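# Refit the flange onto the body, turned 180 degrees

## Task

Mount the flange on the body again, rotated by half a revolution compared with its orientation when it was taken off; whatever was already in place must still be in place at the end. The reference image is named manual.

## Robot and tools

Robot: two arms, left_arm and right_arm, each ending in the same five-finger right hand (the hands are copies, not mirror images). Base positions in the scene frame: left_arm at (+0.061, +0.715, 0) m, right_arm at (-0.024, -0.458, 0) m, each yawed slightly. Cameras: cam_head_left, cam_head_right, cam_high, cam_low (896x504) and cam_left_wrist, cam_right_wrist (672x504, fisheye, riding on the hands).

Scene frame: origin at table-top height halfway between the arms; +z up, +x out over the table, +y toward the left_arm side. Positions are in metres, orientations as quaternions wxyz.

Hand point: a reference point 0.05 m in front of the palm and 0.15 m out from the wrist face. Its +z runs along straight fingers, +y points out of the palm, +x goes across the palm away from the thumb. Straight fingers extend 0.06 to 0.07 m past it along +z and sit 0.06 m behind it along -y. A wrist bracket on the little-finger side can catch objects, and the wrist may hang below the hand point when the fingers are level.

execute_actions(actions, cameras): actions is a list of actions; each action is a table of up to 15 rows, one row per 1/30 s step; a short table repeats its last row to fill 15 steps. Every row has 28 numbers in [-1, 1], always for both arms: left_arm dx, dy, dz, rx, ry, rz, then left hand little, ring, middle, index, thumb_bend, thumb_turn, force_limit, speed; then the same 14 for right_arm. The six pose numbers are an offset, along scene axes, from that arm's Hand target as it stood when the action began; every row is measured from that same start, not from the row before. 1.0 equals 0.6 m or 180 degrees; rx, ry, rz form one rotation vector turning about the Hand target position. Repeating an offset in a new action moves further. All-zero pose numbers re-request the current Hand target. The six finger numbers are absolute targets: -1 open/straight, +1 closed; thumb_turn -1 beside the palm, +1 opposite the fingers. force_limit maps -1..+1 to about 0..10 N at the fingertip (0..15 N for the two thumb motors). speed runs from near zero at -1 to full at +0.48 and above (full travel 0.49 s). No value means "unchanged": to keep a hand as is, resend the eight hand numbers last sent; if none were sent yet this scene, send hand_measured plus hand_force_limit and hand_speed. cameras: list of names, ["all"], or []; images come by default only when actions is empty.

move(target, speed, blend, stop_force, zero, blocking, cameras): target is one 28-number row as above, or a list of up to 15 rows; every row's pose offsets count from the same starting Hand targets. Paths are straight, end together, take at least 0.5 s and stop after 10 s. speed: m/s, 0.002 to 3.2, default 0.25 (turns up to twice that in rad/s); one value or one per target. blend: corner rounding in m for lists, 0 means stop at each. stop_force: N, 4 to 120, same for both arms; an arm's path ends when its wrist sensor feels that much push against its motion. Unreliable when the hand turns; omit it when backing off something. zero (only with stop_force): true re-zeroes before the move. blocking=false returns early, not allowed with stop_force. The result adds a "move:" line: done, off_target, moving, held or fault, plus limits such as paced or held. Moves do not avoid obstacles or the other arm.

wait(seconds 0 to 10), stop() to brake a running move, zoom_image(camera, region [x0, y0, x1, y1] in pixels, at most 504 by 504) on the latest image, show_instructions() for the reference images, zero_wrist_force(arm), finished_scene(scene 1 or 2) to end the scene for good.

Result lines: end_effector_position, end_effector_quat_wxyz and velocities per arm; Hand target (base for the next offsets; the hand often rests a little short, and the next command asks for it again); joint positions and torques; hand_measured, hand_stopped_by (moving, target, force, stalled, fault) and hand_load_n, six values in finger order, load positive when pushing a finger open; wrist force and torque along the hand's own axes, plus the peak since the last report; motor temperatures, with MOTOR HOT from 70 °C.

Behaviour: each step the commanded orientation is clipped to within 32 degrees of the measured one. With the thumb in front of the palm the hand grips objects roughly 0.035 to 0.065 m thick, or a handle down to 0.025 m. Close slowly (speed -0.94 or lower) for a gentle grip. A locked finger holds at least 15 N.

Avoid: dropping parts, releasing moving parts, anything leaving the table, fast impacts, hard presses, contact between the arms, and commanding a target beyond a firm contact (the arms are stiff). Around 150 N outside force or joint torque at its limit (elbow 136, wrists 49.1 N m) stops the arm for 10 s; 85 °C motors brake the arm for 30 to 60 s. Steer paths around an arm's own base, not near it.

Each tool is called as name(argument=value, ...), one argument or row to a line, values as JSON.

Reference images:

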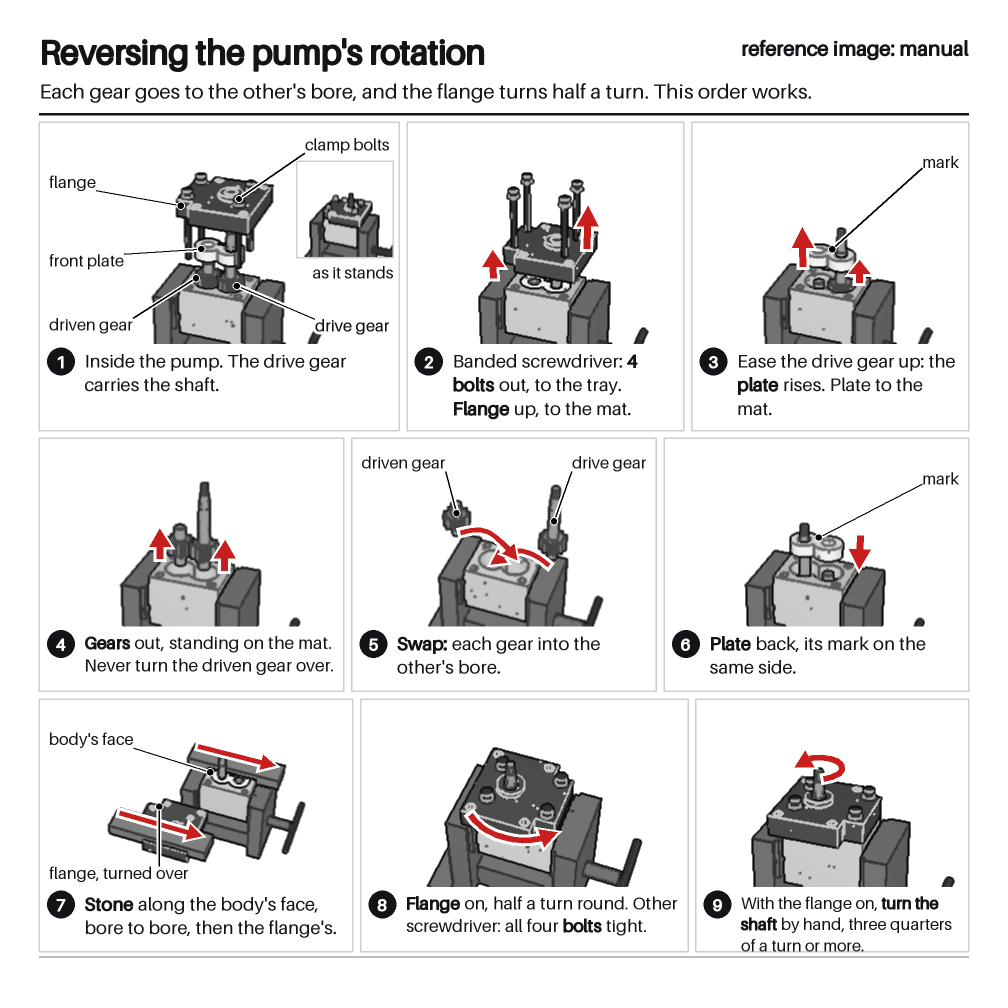

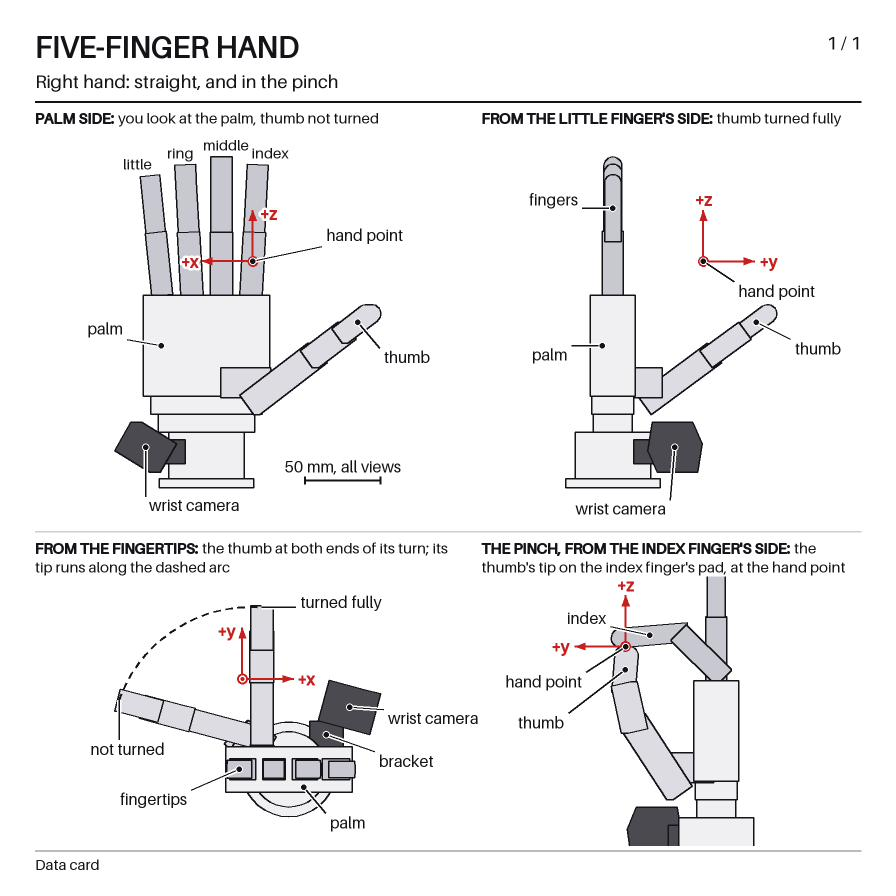

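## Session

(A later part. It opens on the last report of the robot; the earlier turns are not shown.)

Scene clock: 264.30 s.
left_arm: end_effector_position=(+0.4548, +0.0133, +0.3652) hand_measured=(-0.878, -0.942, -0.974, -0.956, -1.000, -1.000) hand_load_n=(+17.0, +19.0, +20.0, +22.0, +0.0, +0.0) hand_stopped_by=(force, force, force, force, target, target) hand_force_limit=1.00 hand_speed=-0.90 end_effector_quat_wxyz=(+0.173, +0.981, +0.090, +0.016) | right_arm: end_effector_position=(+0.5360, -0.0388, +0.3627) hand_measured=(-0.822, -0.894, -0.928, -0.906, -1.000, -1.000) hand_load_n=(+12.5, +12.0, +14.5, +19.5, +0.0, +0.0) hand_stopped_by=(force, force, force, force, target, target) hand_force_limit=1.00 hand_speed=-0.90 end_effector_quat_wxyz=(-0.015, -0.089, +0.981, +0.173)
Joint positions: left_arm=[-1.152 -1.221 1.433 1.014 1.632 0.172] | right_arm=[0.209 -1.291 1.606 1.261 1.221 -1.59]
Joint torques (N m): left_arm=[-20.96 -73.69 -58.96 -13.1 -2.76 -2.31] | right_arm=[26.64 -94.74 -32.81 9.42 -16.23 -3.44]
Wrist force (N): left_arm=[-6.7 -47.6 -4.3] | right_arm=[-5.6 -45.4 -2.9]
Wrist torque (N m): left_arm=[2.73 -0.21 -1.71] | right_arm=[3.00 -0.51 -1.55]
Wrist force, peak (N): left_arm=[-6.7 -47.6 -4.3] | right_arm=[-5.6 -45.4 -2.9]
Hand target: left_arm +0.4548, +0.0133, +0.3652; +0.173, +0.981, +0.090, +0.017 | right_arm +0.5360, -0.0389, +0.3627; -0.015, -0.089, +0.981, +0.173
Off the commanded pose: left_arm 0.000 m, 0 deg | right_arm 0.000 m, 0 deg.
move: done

move(
  target=[0.1032,0.0501,0,0,0,-0.0132,-0.5,-0.5,-0.5,-0.5,-1,-1,1.0,-0.9,0.0987,0.0436,0,0,0,-0.0132,-0.5,-0.5,-0.5,-0.5,-1,-1,1.0,-0.9],
  speed=0.04,
  cameras=["cam_right_wrist","cam_left_wrist","cam_head_left","cam_high","cam_low"],
)

Scene clock: 284.97 s.
left_arm: end_effector_position=(+0.5167, +0.0434, +0.3652) hand_measured=(-0.878, -0.942, -0.974, -0.956, -1.000, -1.000) hand_load_n=(+13.5, +17.5, +19.5, +23.0, +0.0, +0.0) hand_stopped_by=(force, force, force, force, target, target) hand_force_limit=1.00 hand_speed=-0.90 end_effector_quat_wxyz=(+0.174, +0.982, +0.069, +0.013) | right_arm: end_effector_position=(+0.5952, -0.0126, +0.3627) hand_measured=(-0.822, -0.894, -0.928, -0.906, -1.000, -1.000) hand_load_n=(+10.0, +11.0, +14.0, +20.0, +0.0, +0.0) hand_stopped_by=(force, force, force, force, target, target) hand_force_limit=1.00 hand_speed=-0.90 end_effector_quat_wxyz=(-0.012, -0.069, +0.982, +0.173)
Joint positions: left_arm=[-1.041 -1.187 1.389 1.037 1.683 0.317] | right_arm=[0.236 -1.197 1.472 1.276 1.222 -1.518]
Joint torques (N m): left_arm=[-25.43 -80.85 -56.08 -12.79 -0.85 -2.46] | right_arm=[26.58 -100.73 -32.91 7.69 -11.66 -3.26]
Wrist force (N): left_arm=[-8.1 -44.9 -3.4] | right_arm=[-7.0 -43.4 -2.4]
Wrist torque (N m): left_arm=[2.54 -0.24 -1.66] | right_arm=[2.72 -0.52 -1.44]
Wrist force, peak (N): left_arm=[-6.5 -48.2 -4.5] | right_arm=[-5.8 -46.1 -2.9]
Hand target: left_arm +0.5167, +0.0434, +0.3652; +0.174, +0.982, +0.069, +0.013 | right_arm +0.5952, -0.0127, +0.3627; -0.012, -0.069, +0.982, +0.173
Off the commanded pose: left_arm 0.000 m, 0 deg | right_arm 0.000 m, 0 deg.
move: done
camera_calibration:
cam_left_wrist: T_world_to_cam=[[0.366302, -0.884724, 0.288248, -0.254551], [-0.814486, -0.155071, 0.559075, 0.226275], [-0.449928, -0.439564, -0.777398, 0.650706], [0, 0, 0, 1]] pos_world=[0.570312, 0.0959086, 0.452727]
cam_right_wrist: T_world_to_cam=[[-0.326325, 0.882177, 0.339524, 0.0916076], [0.850051, 0.116774, 0.513592, -0.688649], [0.413432, 0.456211, -0.788001, 0.166413], [0, 0, 0, 1]] pos_world=[0.54648, -0.0763172, 0.453716]
Images, in order (width x height): cam_head_left 896x504, cam_high 896x504, cam_low 896x504, cam_left_wrist 672x504, cam_right_wrist 672x504.

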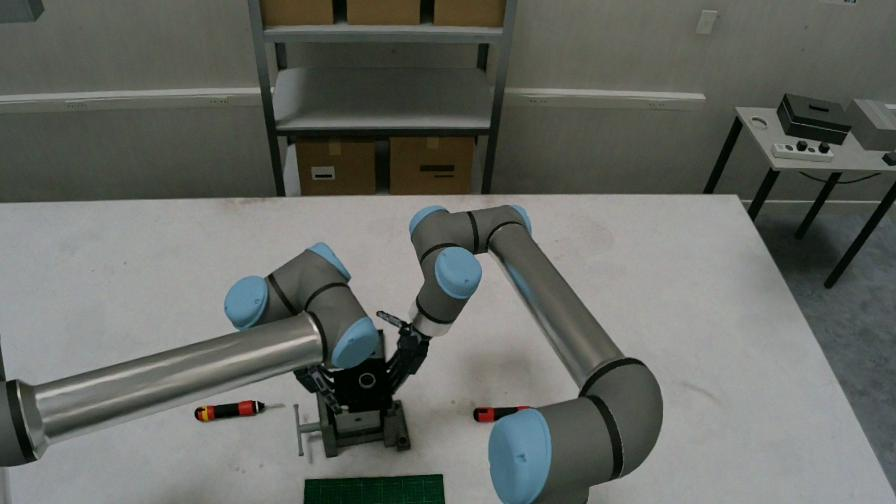

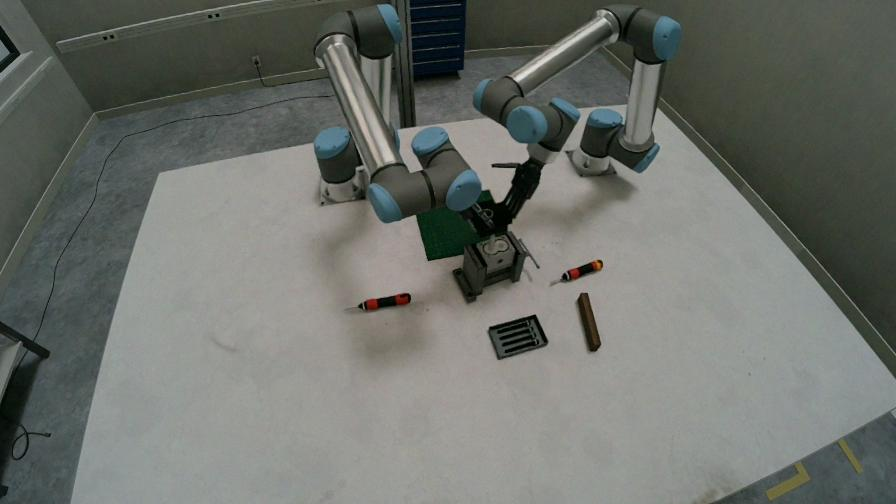

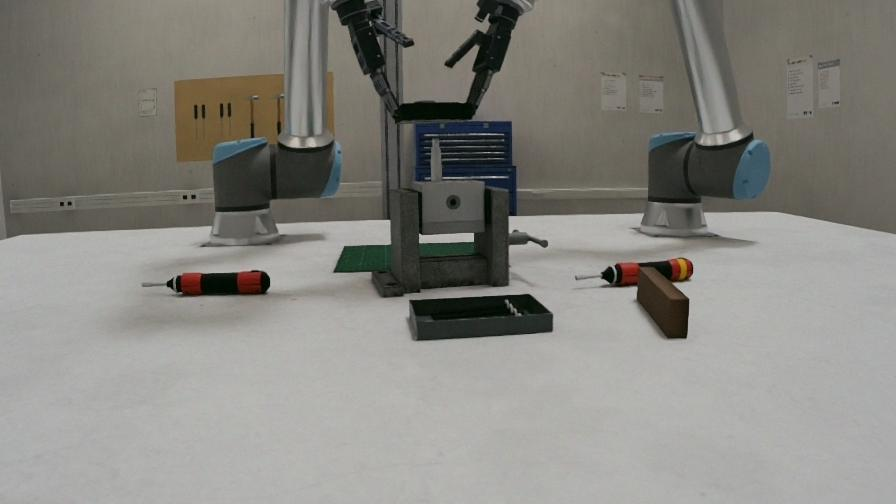

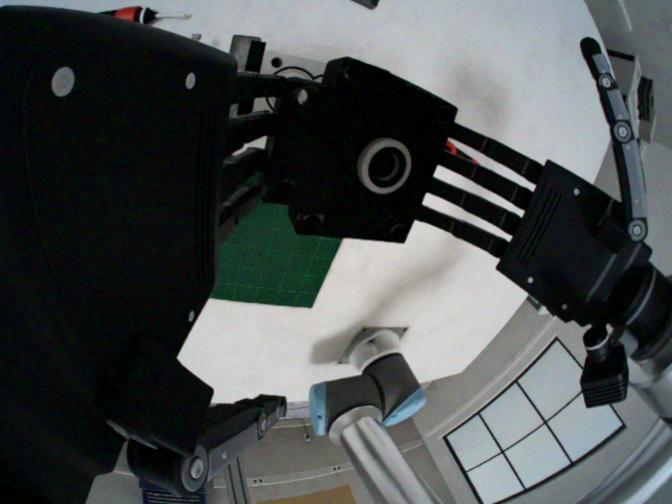

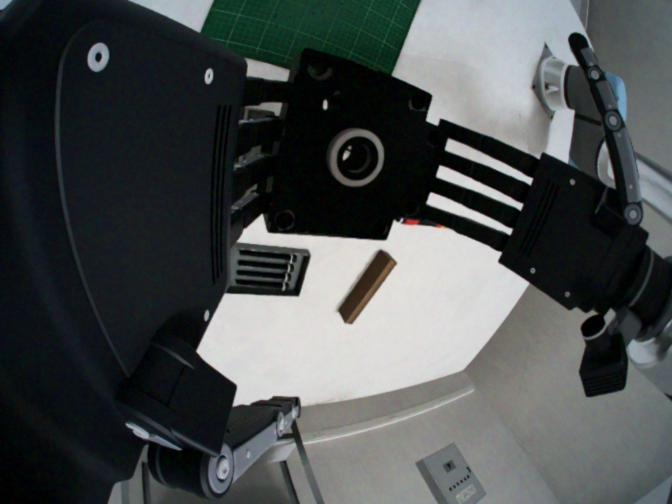

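move(
  target=[0.0667,0.0295,0,0,0,0,-0.5,-0.5,-0.5,-0.5,-1,-1,1.0,-0.9,0.0667,0.0295,0,0,0,0,-0.5,-0.5,-0.5,-0.5,-1,-1,1.0,-0.9],
  speed=0.04,
  cameras=["cam_right_wrist","cam_left_wrist","cam_head_left","cam_high","cam_low"],
)

zoom_image(
  camera="cam_low",
  region=[340, 70, 560, 220],
)

zoom_image(
  camera="cam_head_left",
  region=[280, 300, 450, 460],
)

zoom_image(
  camera="cam_right_wrist",
  region=[220, 30, 480, 250],
)

zoom_image(
  camera="cam_high",
  region=[430, 190, 560, 310],
)

Scene clock: 297.30 s.
left_arm: end_effector_position=(+0.5568, +0.0611, +0.3652) hand_measured=(-0.878, -0.942, -0.974, -0.956, -1.000, -1.000) hand_load_n=(+13.0, +17.0, +20.0, +23.5, +0.0, +0.0) hand_stopped_by=(force, force, force, force, target, target) hand_force_limit=1.00 hand_speed=-0.90 end_effector_quat_wxyz=(+0.174, +0.982, +0.069, +0.013) | right_arm: end_effector_position=(+0.6352, +0.0051, +0.3627) hand_measured=(-0.822, -0.894, -0.928, -0.906, -1.000, -1.000) hand_load_n=(+10.5, +10.5, +14.0, +21.0, +0.0, +0.0) hand_stopped_by=(force, force, force, force, target, target) hand_force_limit=1.00 hand_speed=-0.90 end_effector_quat_wxyz=(-0.012, -0.069, +0.982, +0.173)
Joint positions: left_arm=[-0.977 -1.162 1.354 1.054 1.704 0.378] | right_arm=[0.25 -1.125 1.368 1.304 1.222 -1.503]
Joint torques (N m): left_arm=[-23.7 -84.49 -55.22 -12.94 2.27 -2.29] | right_arm=[35.05 -112.58 -31.28 4.69 -12.07 0.99]
Wrist force (N): left_arm=[-8.3 -45.4 -3.6] | right_arm=[-7.1 -43.8 -2.5]
Wrist torque (N m): left_arm=[2.59 -0.38 -1.71] | right_arm=[2.75 -0.65 -1.46]
Wrist force, peak (N): left_arm=[-8.3 -45.4 -3.6] | right_arm=[-7.0 -44.3 -2.3]
Hand target: left_arm +0.5567, +0.0611, +0.3652; +0.174, +0.982, +0.069, +0.013 | right_arm +0.6352, +0.0050, +0.3627; -0.012, -0.069, +0.982, +0.173
Off the commanded pose: left_arm 0.000 m, 0 deg | right_arm 0.000 m, 0 deg.
move: done
camera_calibration:
cam_left_wrist: T_world_to_cam=[[0.366277, -0.884728, 0.288265, -0.253535], [-0.814498, -0.155045, 0.559066, 0.261608], [-0.449928, -0.439564, -0.777398, 0.676483], [0, 0, 0, 1]] pos_world=[0.610312, 0.113609, 0.452727]
cam_right_wrist: T_world_to_cam=[[-0.326394, 0.882119, 0.339608, 0.0890458], [0.850074, 0.116828, 0.513542, -0.724706], [0.41333, 0.456309, -0.787998, 0.141865], [0, 0, 0, 1]] pos_world=[0.58648, -0.0586173, 0.453715]
Images, in order (width x height): cam_head_left 896x504, cam_high 896x504, cam_low 896x504, cam_left_wrist 672x504, cam_right_wrist 672x504.

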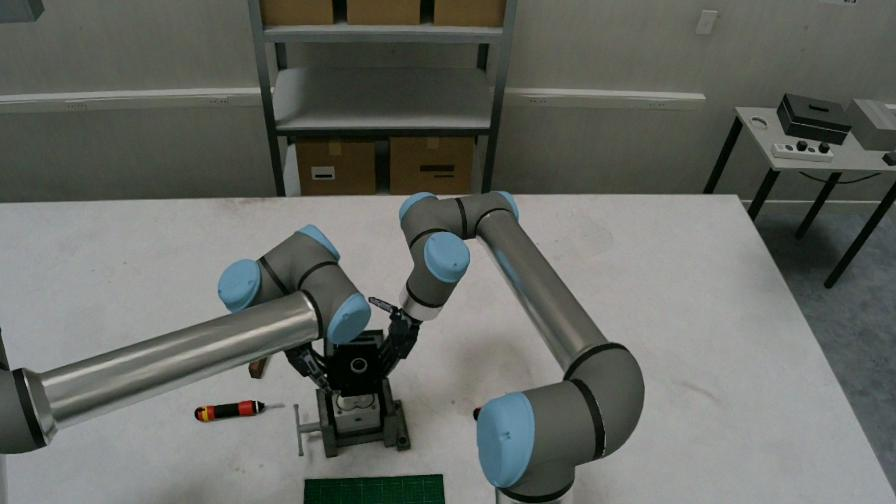

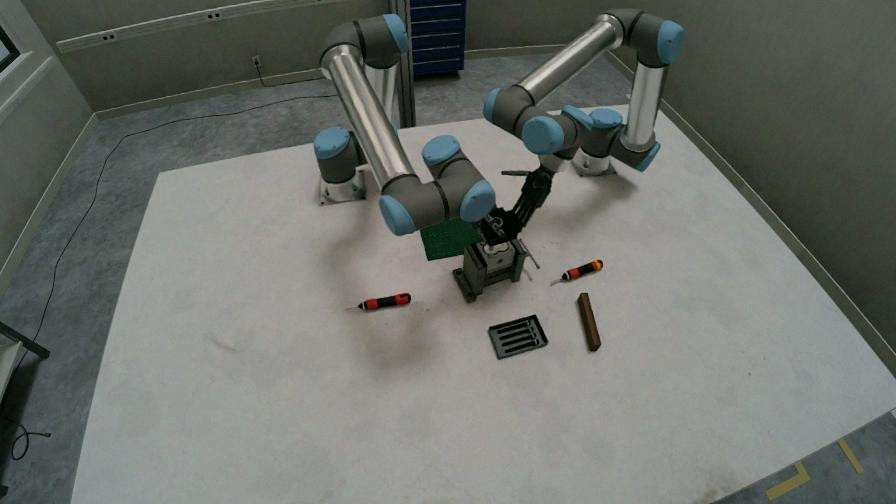

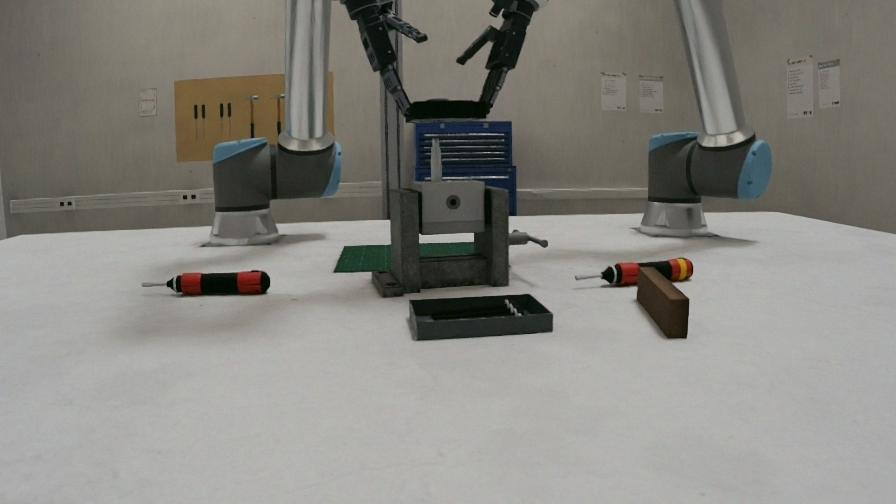

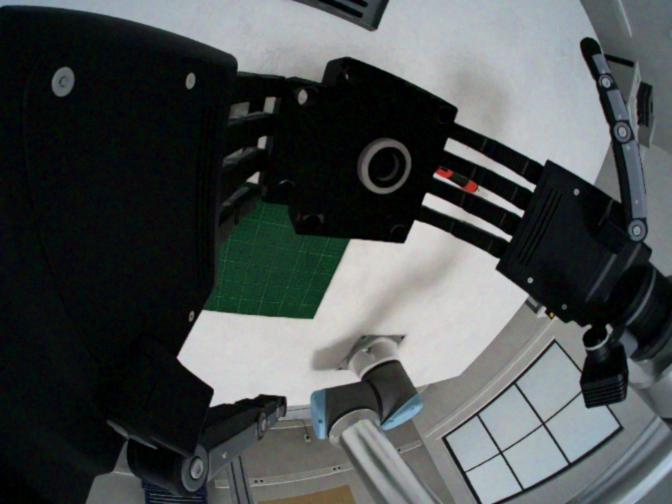

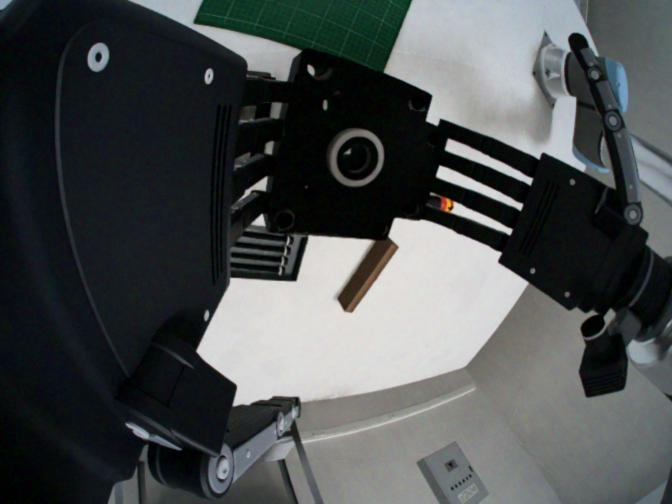

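Scaled by 2.291.

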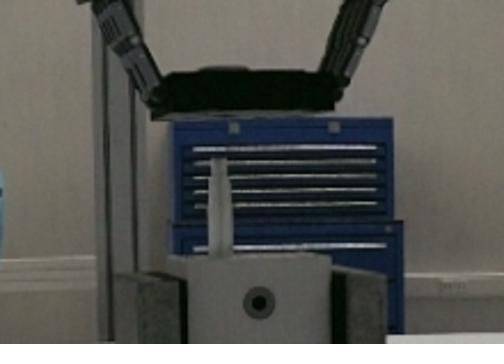

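Scaled by 2.965.

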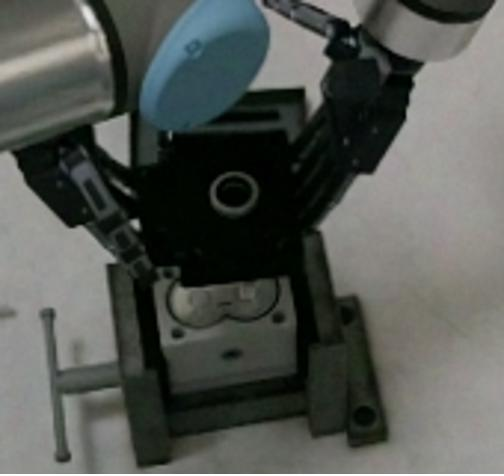

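Scaled by 1.938 from the camera's 672x504 image, which has a finer 960x720 frame.

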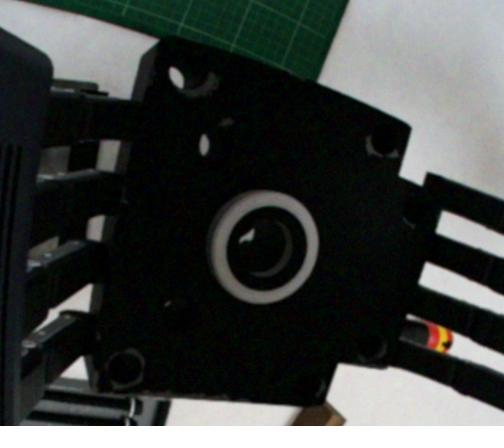

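Scaled by 3.877.

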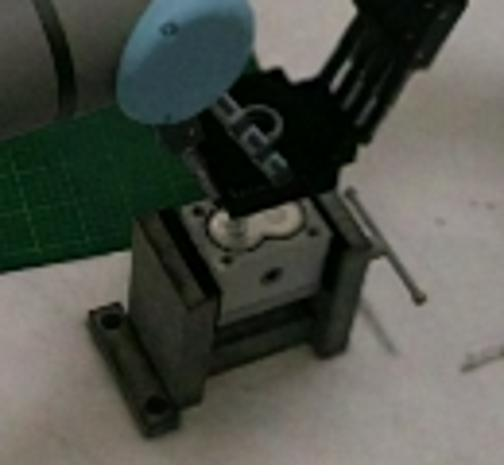

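zoom_image(
  camera="cam_low",
  region=[395, 85, 505, 195],
)

zoom_image(
  camera="cam_right_wrist",
  region=[320, 120, 390, 190],
)

zoom_image(
  camera="cam_left_wrist",
  region=[350, 130, 420, 200],
)

Scaled by 4.582.

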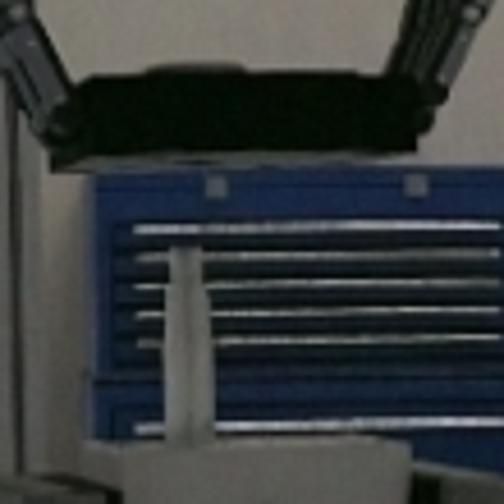

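Scaled by 7.200 from the camera's 672x504 image, which has a finer 960x720 frame.

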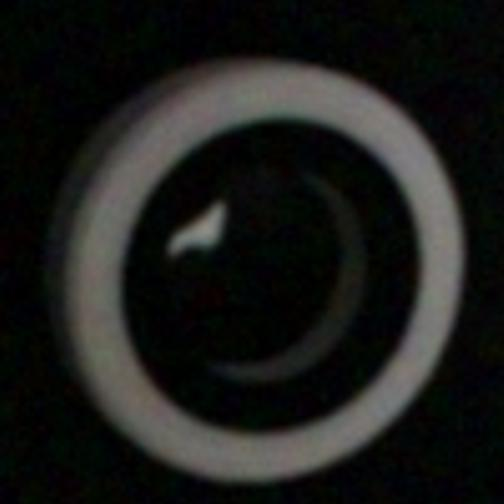

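Scaled by 7.200 from the camera's 672x504 image, which has a finer 960x720 frame.

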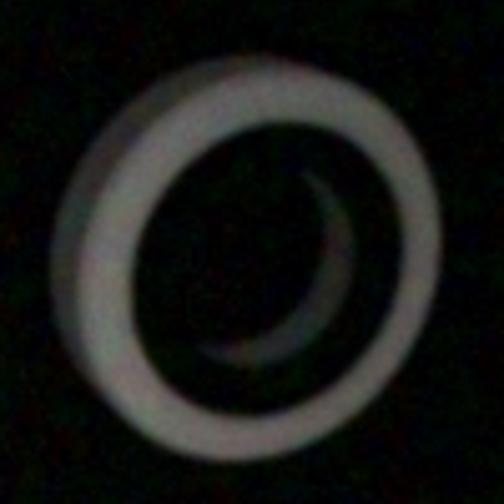

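move(
  target=[0,-0.0075,-0.03,0,0,0,-0.5,-0.5,-0.5,-0.5,-1,-1,1.0,-0.9,0,-0.0075,-0.03,0,0,0,-0.5,-0.5,-0.5,-0.5,-1,-1,1.0,-0.9],
  speed=0.04,
  cameras=["all"],
)

zoom_image(
  camera="cam_low",
  region=[395, 95, 505, 205],
)

zoom_image(
  camera="cam_high",
  region=[460, 205, 530, 275],
)

zoom_image(
  camera="cam_head_left",
  region=[310, 340, 410, 440],
)

zoom_image(
  camera="cam_head_right",
  region=[290, 340, 430, 460],
)

zoom_image(
  camera="cam_right_wrist",
  region=[320, 120, 390, 190],
)

Scene clock: 358.43 s.
left_arm: end_effector_position=(+0.5567, +0.0565, +0.3470) hand_measured=(-0.878, -0.942, -0.974, -0.956, -1.000, -1.000) hand_load_n=(+13.0, +17.0, +19.0, +22.5, +0.0, +0.0) hand_stopped_by=(force, force, force, force, target, target) hand_force_limit=1.00 hand_speed=-0.90 end_effector_quat_wxyz=(+0.174, +0.982, +0.069, +0.013) end_effector_velocity=(+0.000, +0.001, +0.002) end_effector_angular_velocity=(+0.002, +0.000, +0.000) | right_arm: end_effector_position=(+0.6352, +0.0004, +0.3445) hand_measured=(-0.822, -0.894, -0.928, -0.906, -1.000, -1.000) hand_load_n=(+10.0, +11.0, +14.0, +20.0, +0.0, +0.0) hand_stopped_by=(force, force, force, force, target, target) hand_force_limit=1.00 hand_speed=-0.90 end_effector_quat_wxyz=(-0.012, -0.069, +0.982, +0.173)
Joint positions: left_arm=[-0.98 -1.15 1.37 1.026 1.702 0.374] | right_arm=[0.244 -1.12 1.394 1.275 1.222 -1.51]
Joint velocities: left_arm=[0 -0.001 -0.002 0.005 -0.001 0] | right_arm=[within noise]
Joint torques (N m): left_arm=[-13.67 -87.3 -70.1 -9.57 -0.69 -0.96] | right_arm=[42.76 -94.37 -44.75 10.38 -16.41 -1.43]
Wrist force (N): left_arm=[-7.2 -43.5 -2.3] | right_arm=[-6.5 -42.1 -1.9]
Wrist torque (N m): left_arm=[2.39 -0.34 -1.43] | right_arm=[2.56 -0.54 -1.28]
Wrist force, peak (N): left_arm=[-8.1 -45.4 -3.4] | right_arm=[-6.8 -43.8 -2.5]
Hand target: left_arm +0.5567, +0.0566, +0.3472; +0.174, +0.982, +0.069, +0.013 | right_arm +0.6352, +0.0005, +0.3447; -0.012, -0.069, +0.982, +0.173
Off the commanded pose: left_arm 0.000 m, 0 deg | right_arm 0.000 m, 0 deg.
move: done
camera_calibration:
cam_left_wrist: T_world_to_cam=[[0.366299, -0.884722, 0.288258, -0.252245], [-0.814551, -0.155125, 0.558966, 0.271088], [-0.449814, -0.43955, -0.777473, 0.660273], [0, 0, 0, 1]] pos_world=[0.610212, 0.109109, 0.434526]
cam_right_wrist: T_world_to_cam=[[-0.326536, 0.882099, 0.339523, 0.0994918], [0.849907, 0.116851, 0.513814, -0.714829], [0.413561, 0.456341, -0.787858, 0.129473], [0, 0, 0, 1]] pos_world=[0.58648, -0.0633173, 0.435515]

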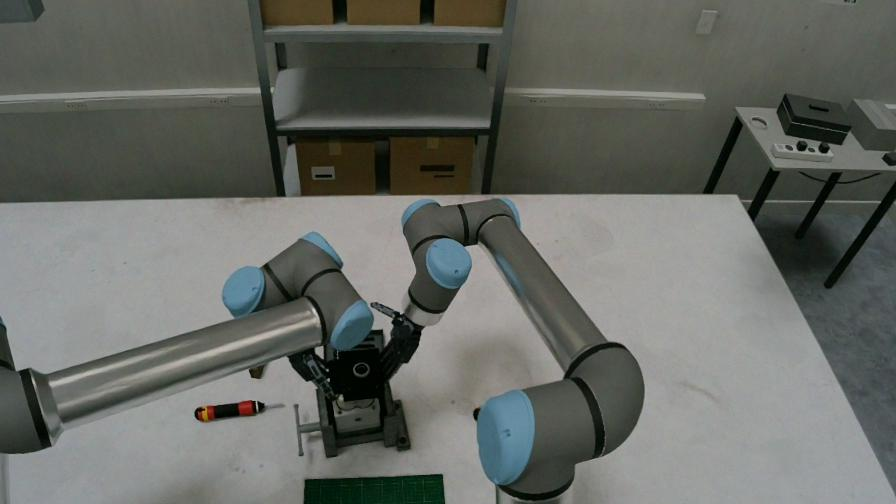

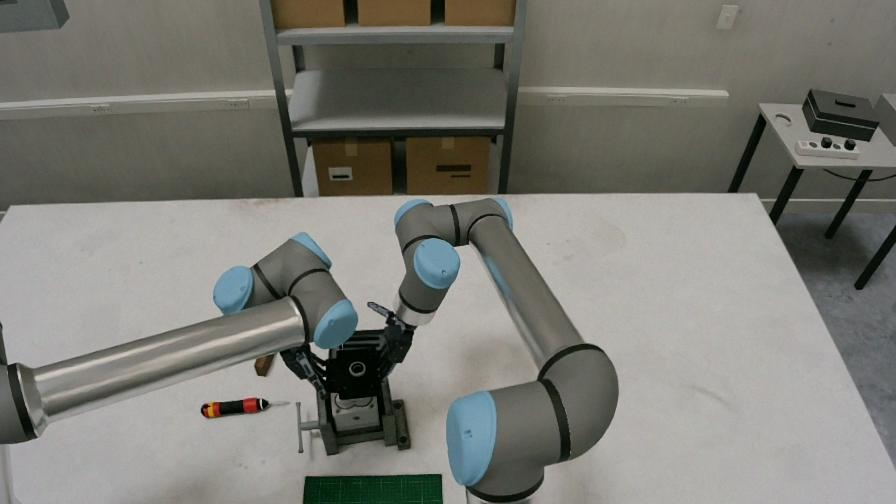

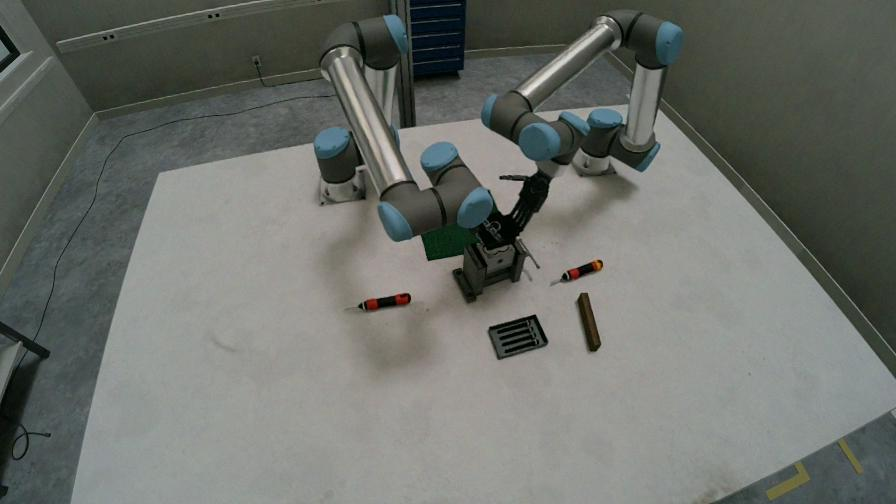

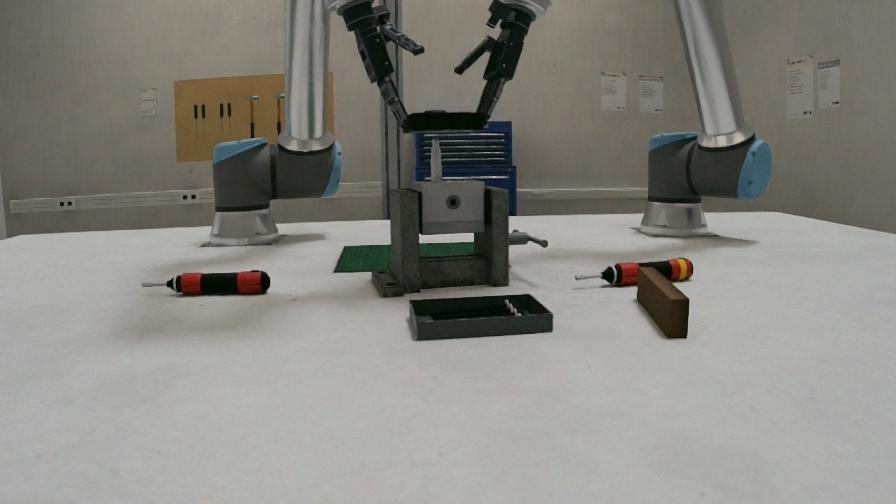

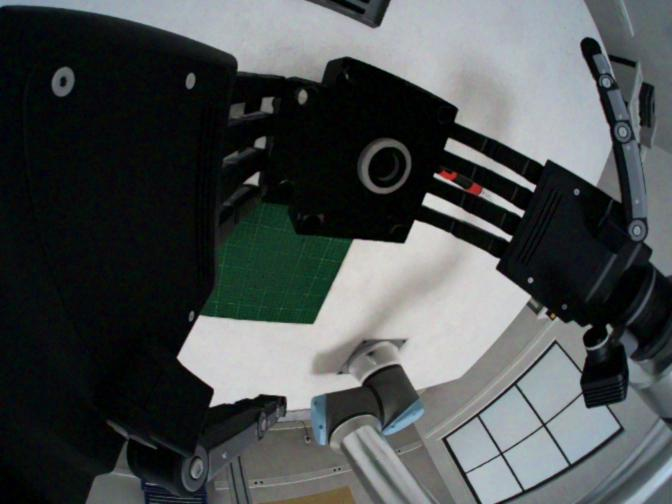

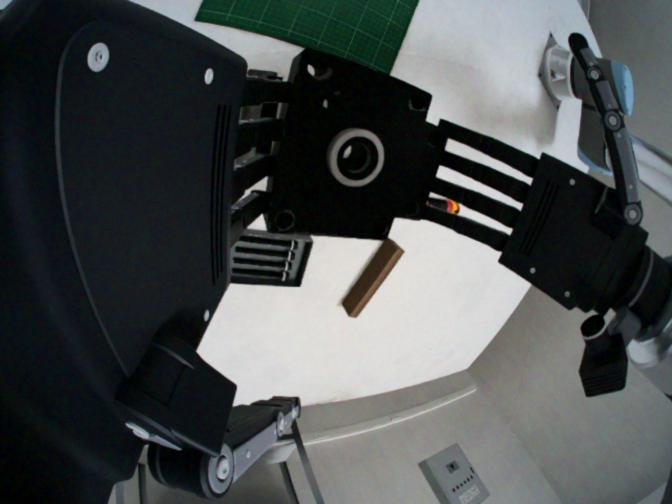

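Scaled by 4.582.

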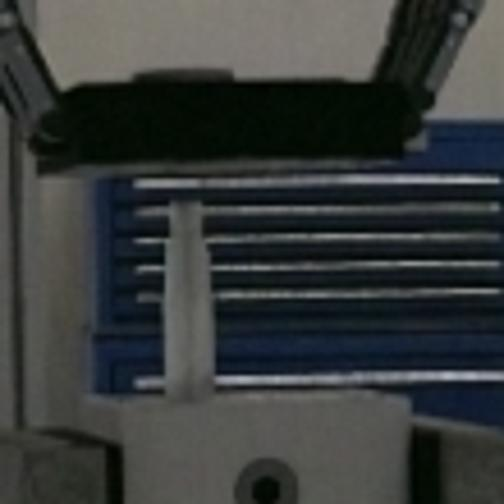

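Scaled by 7.200.

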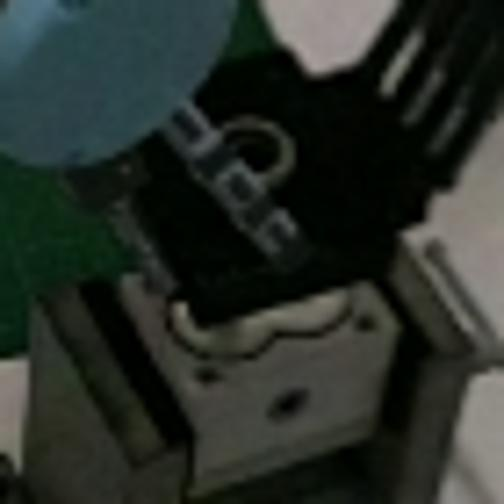

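Scaled by 5.040.

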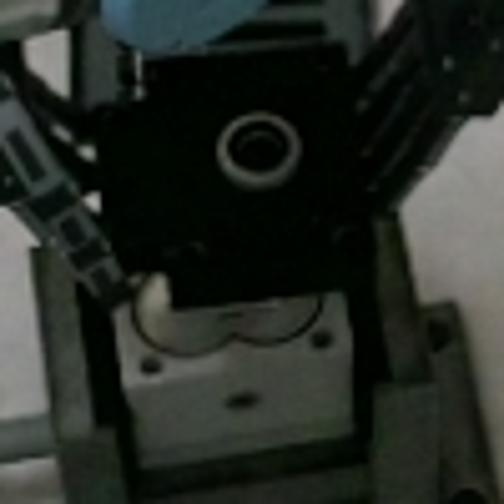

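Scaled by 3.600.

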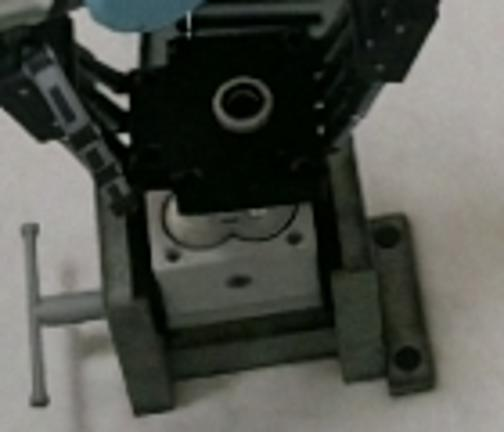

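Scaled by 7.200 from the camera's 672x504 image, which has a finer 960x720 frame.

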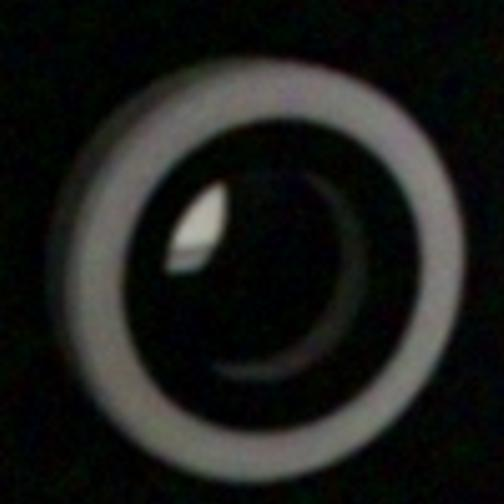

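move(
  target=[-0.0063,-0.0013,-0.01,0,0,0,-0.5,-0.5,-0.5,-0.5,-1,-1,1.0,-0.9,-0.0063,-0.0013,-0.01,0,0,0,-0.5,-0.5,-0.5,-0.5,-1,-1,1.0,-0.9],
  speed=0.03,
  cameras=["cam_low","cam_high","cam_right_wrist","cam_left_wrist","cam_head_left"],
)

zoom_image(
  camera="cam_low",
  region=[395, 95, 505, 205],
)

zoom_image(
  camera="cam_high",
  region=[460, 205, 530, 275],
)

zoom_image(
  camera="cam_right_wrist",
  region=[320, 120, 390, 190],
)

zoom_image(
  camera="cam_left_wrist",
  region=[350, 130, 420, 200],
)

Scene clock: 418.90 s.
left_arm: end_effector_position=(+0.5529, +0.0558, +0.3411) hand_measured=(-0.878, -0.942, -0.974, -0.956, -1.000, -1.000) hand_load_n=(+12.5, +16.5, +19.0, +22.5, +0.0, +0.0) hand_stopped_by=(force, force, force, force, target, target) hand_force_limit=1.00 hand_speed=-0.90 end_effector_quat_wxyz=(+0.174, +0.982, +0.069, +0.013) | right_arm: end_effector_position=(+0.6314, -0.0003, +0.3386) hand_measured=(-0.822, -0.894, -0.928, -0.906, -1.000, -1.000) hand_load_n=(+10.0, +10.0, +13.5, +20.0, +0.0, -0.5) hand_stopped_by=(force, force, force, force, target, target) hand_force_limit=1.00 hand_speed=-0.90 end_effector_quat_wxyz=(-0.012, -0.069, +0.982, +0.173)
Joint positions: left_arm=[-0.986 -1.152 1.383 1.014 1.701 0.369] | right_arm=[0.244 -1.124 1.41 1.262 1.222 -1.51]
Joint torques (N m): left_arm=[-10.3 -82.22 -68.33 -10.51 -0.98 -0.21] | right_arm=[40.04 -98.11 -44.66 8.94 -12.34 1.62]
Wrist force (N): left_arm=[-7.4 -43.4 -2.6] | right_arm=[-6.4 -41.6 -1.6]
Wrist torque (N m): left_arm=[2.37 -0.35 -1.43] | right_arm=[2.62 -0.57 -1.25]
Wrist force, peak (N): left_arm=[-7.3 -44.0 -2.7] | right_arm=[-6.2 -42.5 -1.6]
Hand target: left_arm +0.5529, +0.0558, +0.3412; +0.174, +0.982, +0.069, +0.013 | right_arm +0.6314, -0.0003, +0.3387; -0.012, -0.069, +0.982, +0.173
Off the commanded pose: left_arm 0.000 m, 0 deg | right_arm 0.000 m, 0 deg.
move: done
camera_calibration:
cam_left_wrist: T_world_to_cam=[[0.366284, -0.88468, 0.288404, -0.249918], [-0.814613, -0.155077, 0.558889, 0.271232], [-0.449713, -0.43965, -0.777474, 0.653576], [0, 0, 0, 1]] pos_world=[0.606412, 0.108309, 0.428627]
cam_right_wrist: T_world_to_cam=[[-0.326536, 0.882099, 0.339523, 0.100717], [0.849907, 0.116851, 0.513814, -0.708464], [0.413561, 0.456341, -0.787858, 0.12679], [0, 0, 0, 1]] pos_world=[0.58258, -0.0639173, 0.429715]
Images, in order (width x height): cam_head_left 896x504, cam_high 896x504, cam_low 896x504, cam_left_wrist 672x504, cam_right_wrist 672x504.

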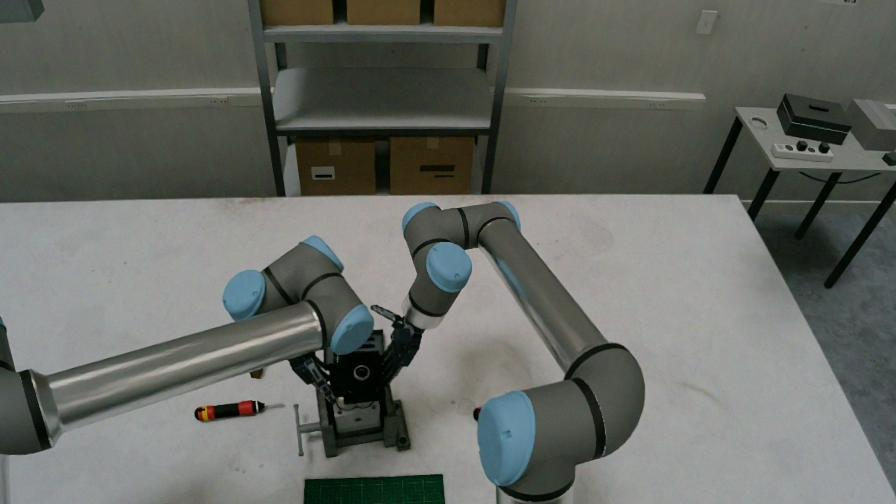

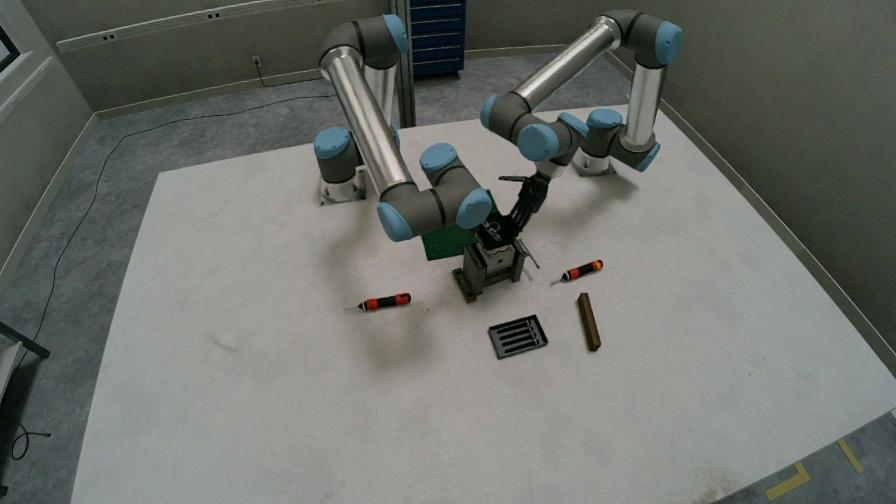

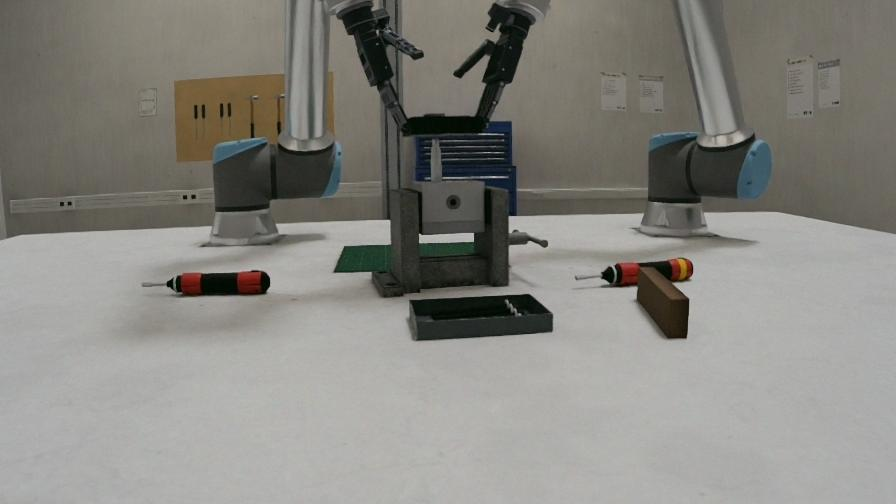

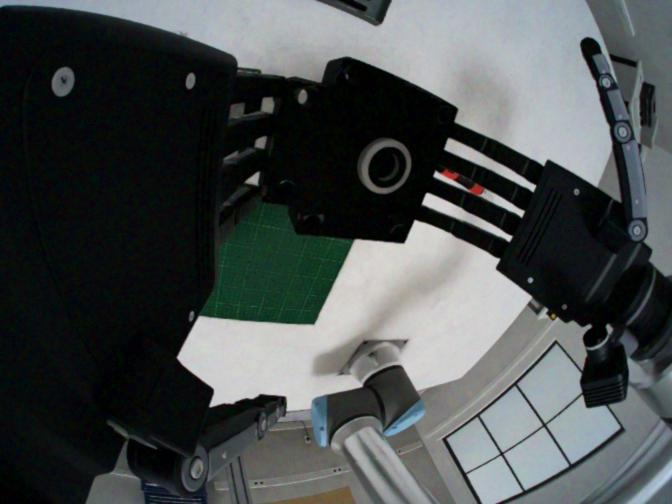

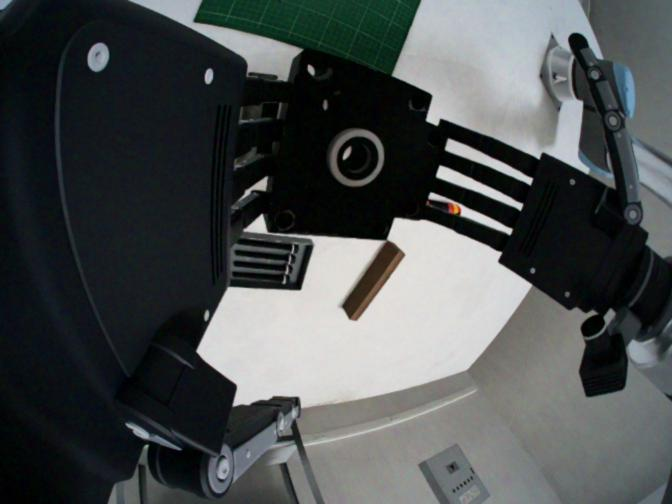

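Scaled by 4.582.

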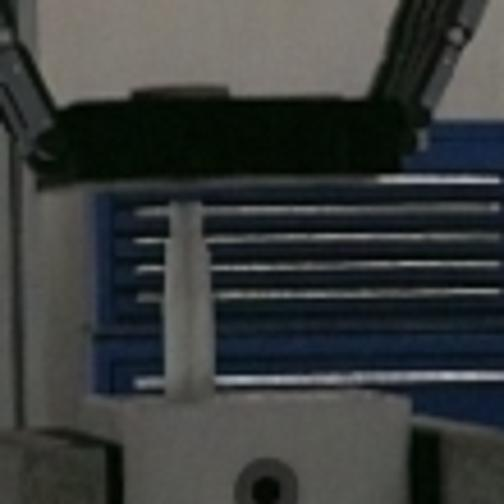

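Scaled by 7.200.

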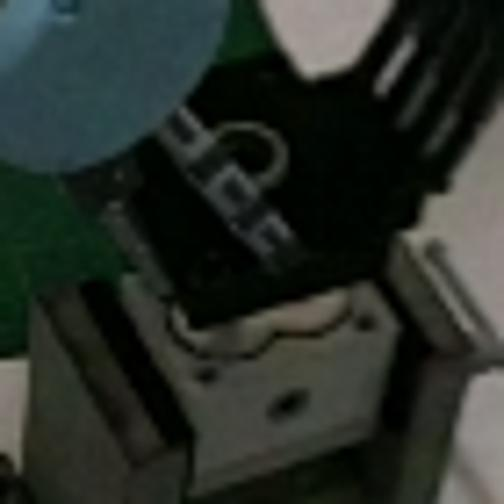

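Scaled by 7.200 from the camera's 672x504 image, which has a finer 960x720 frame.

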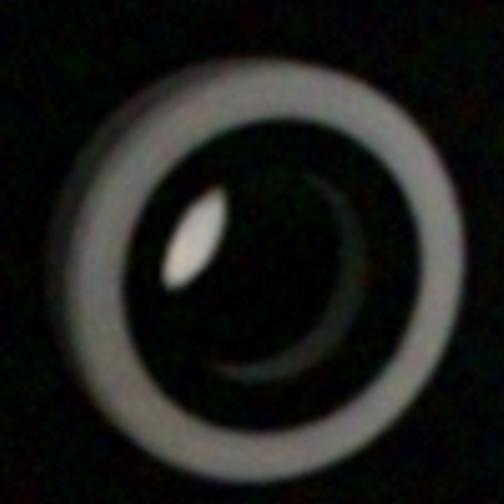

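Scaled by 7.200 from the camera's 672x504 image, which has a finer 960x720 frame.

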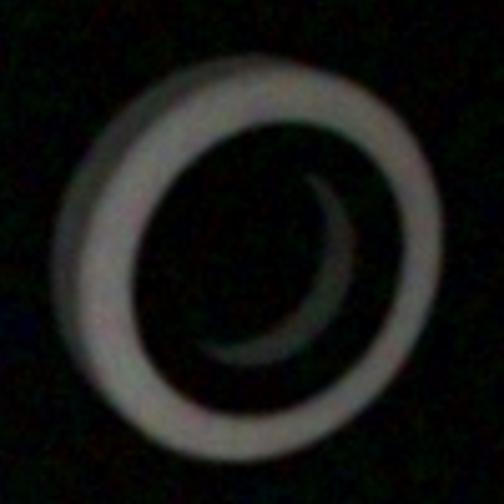

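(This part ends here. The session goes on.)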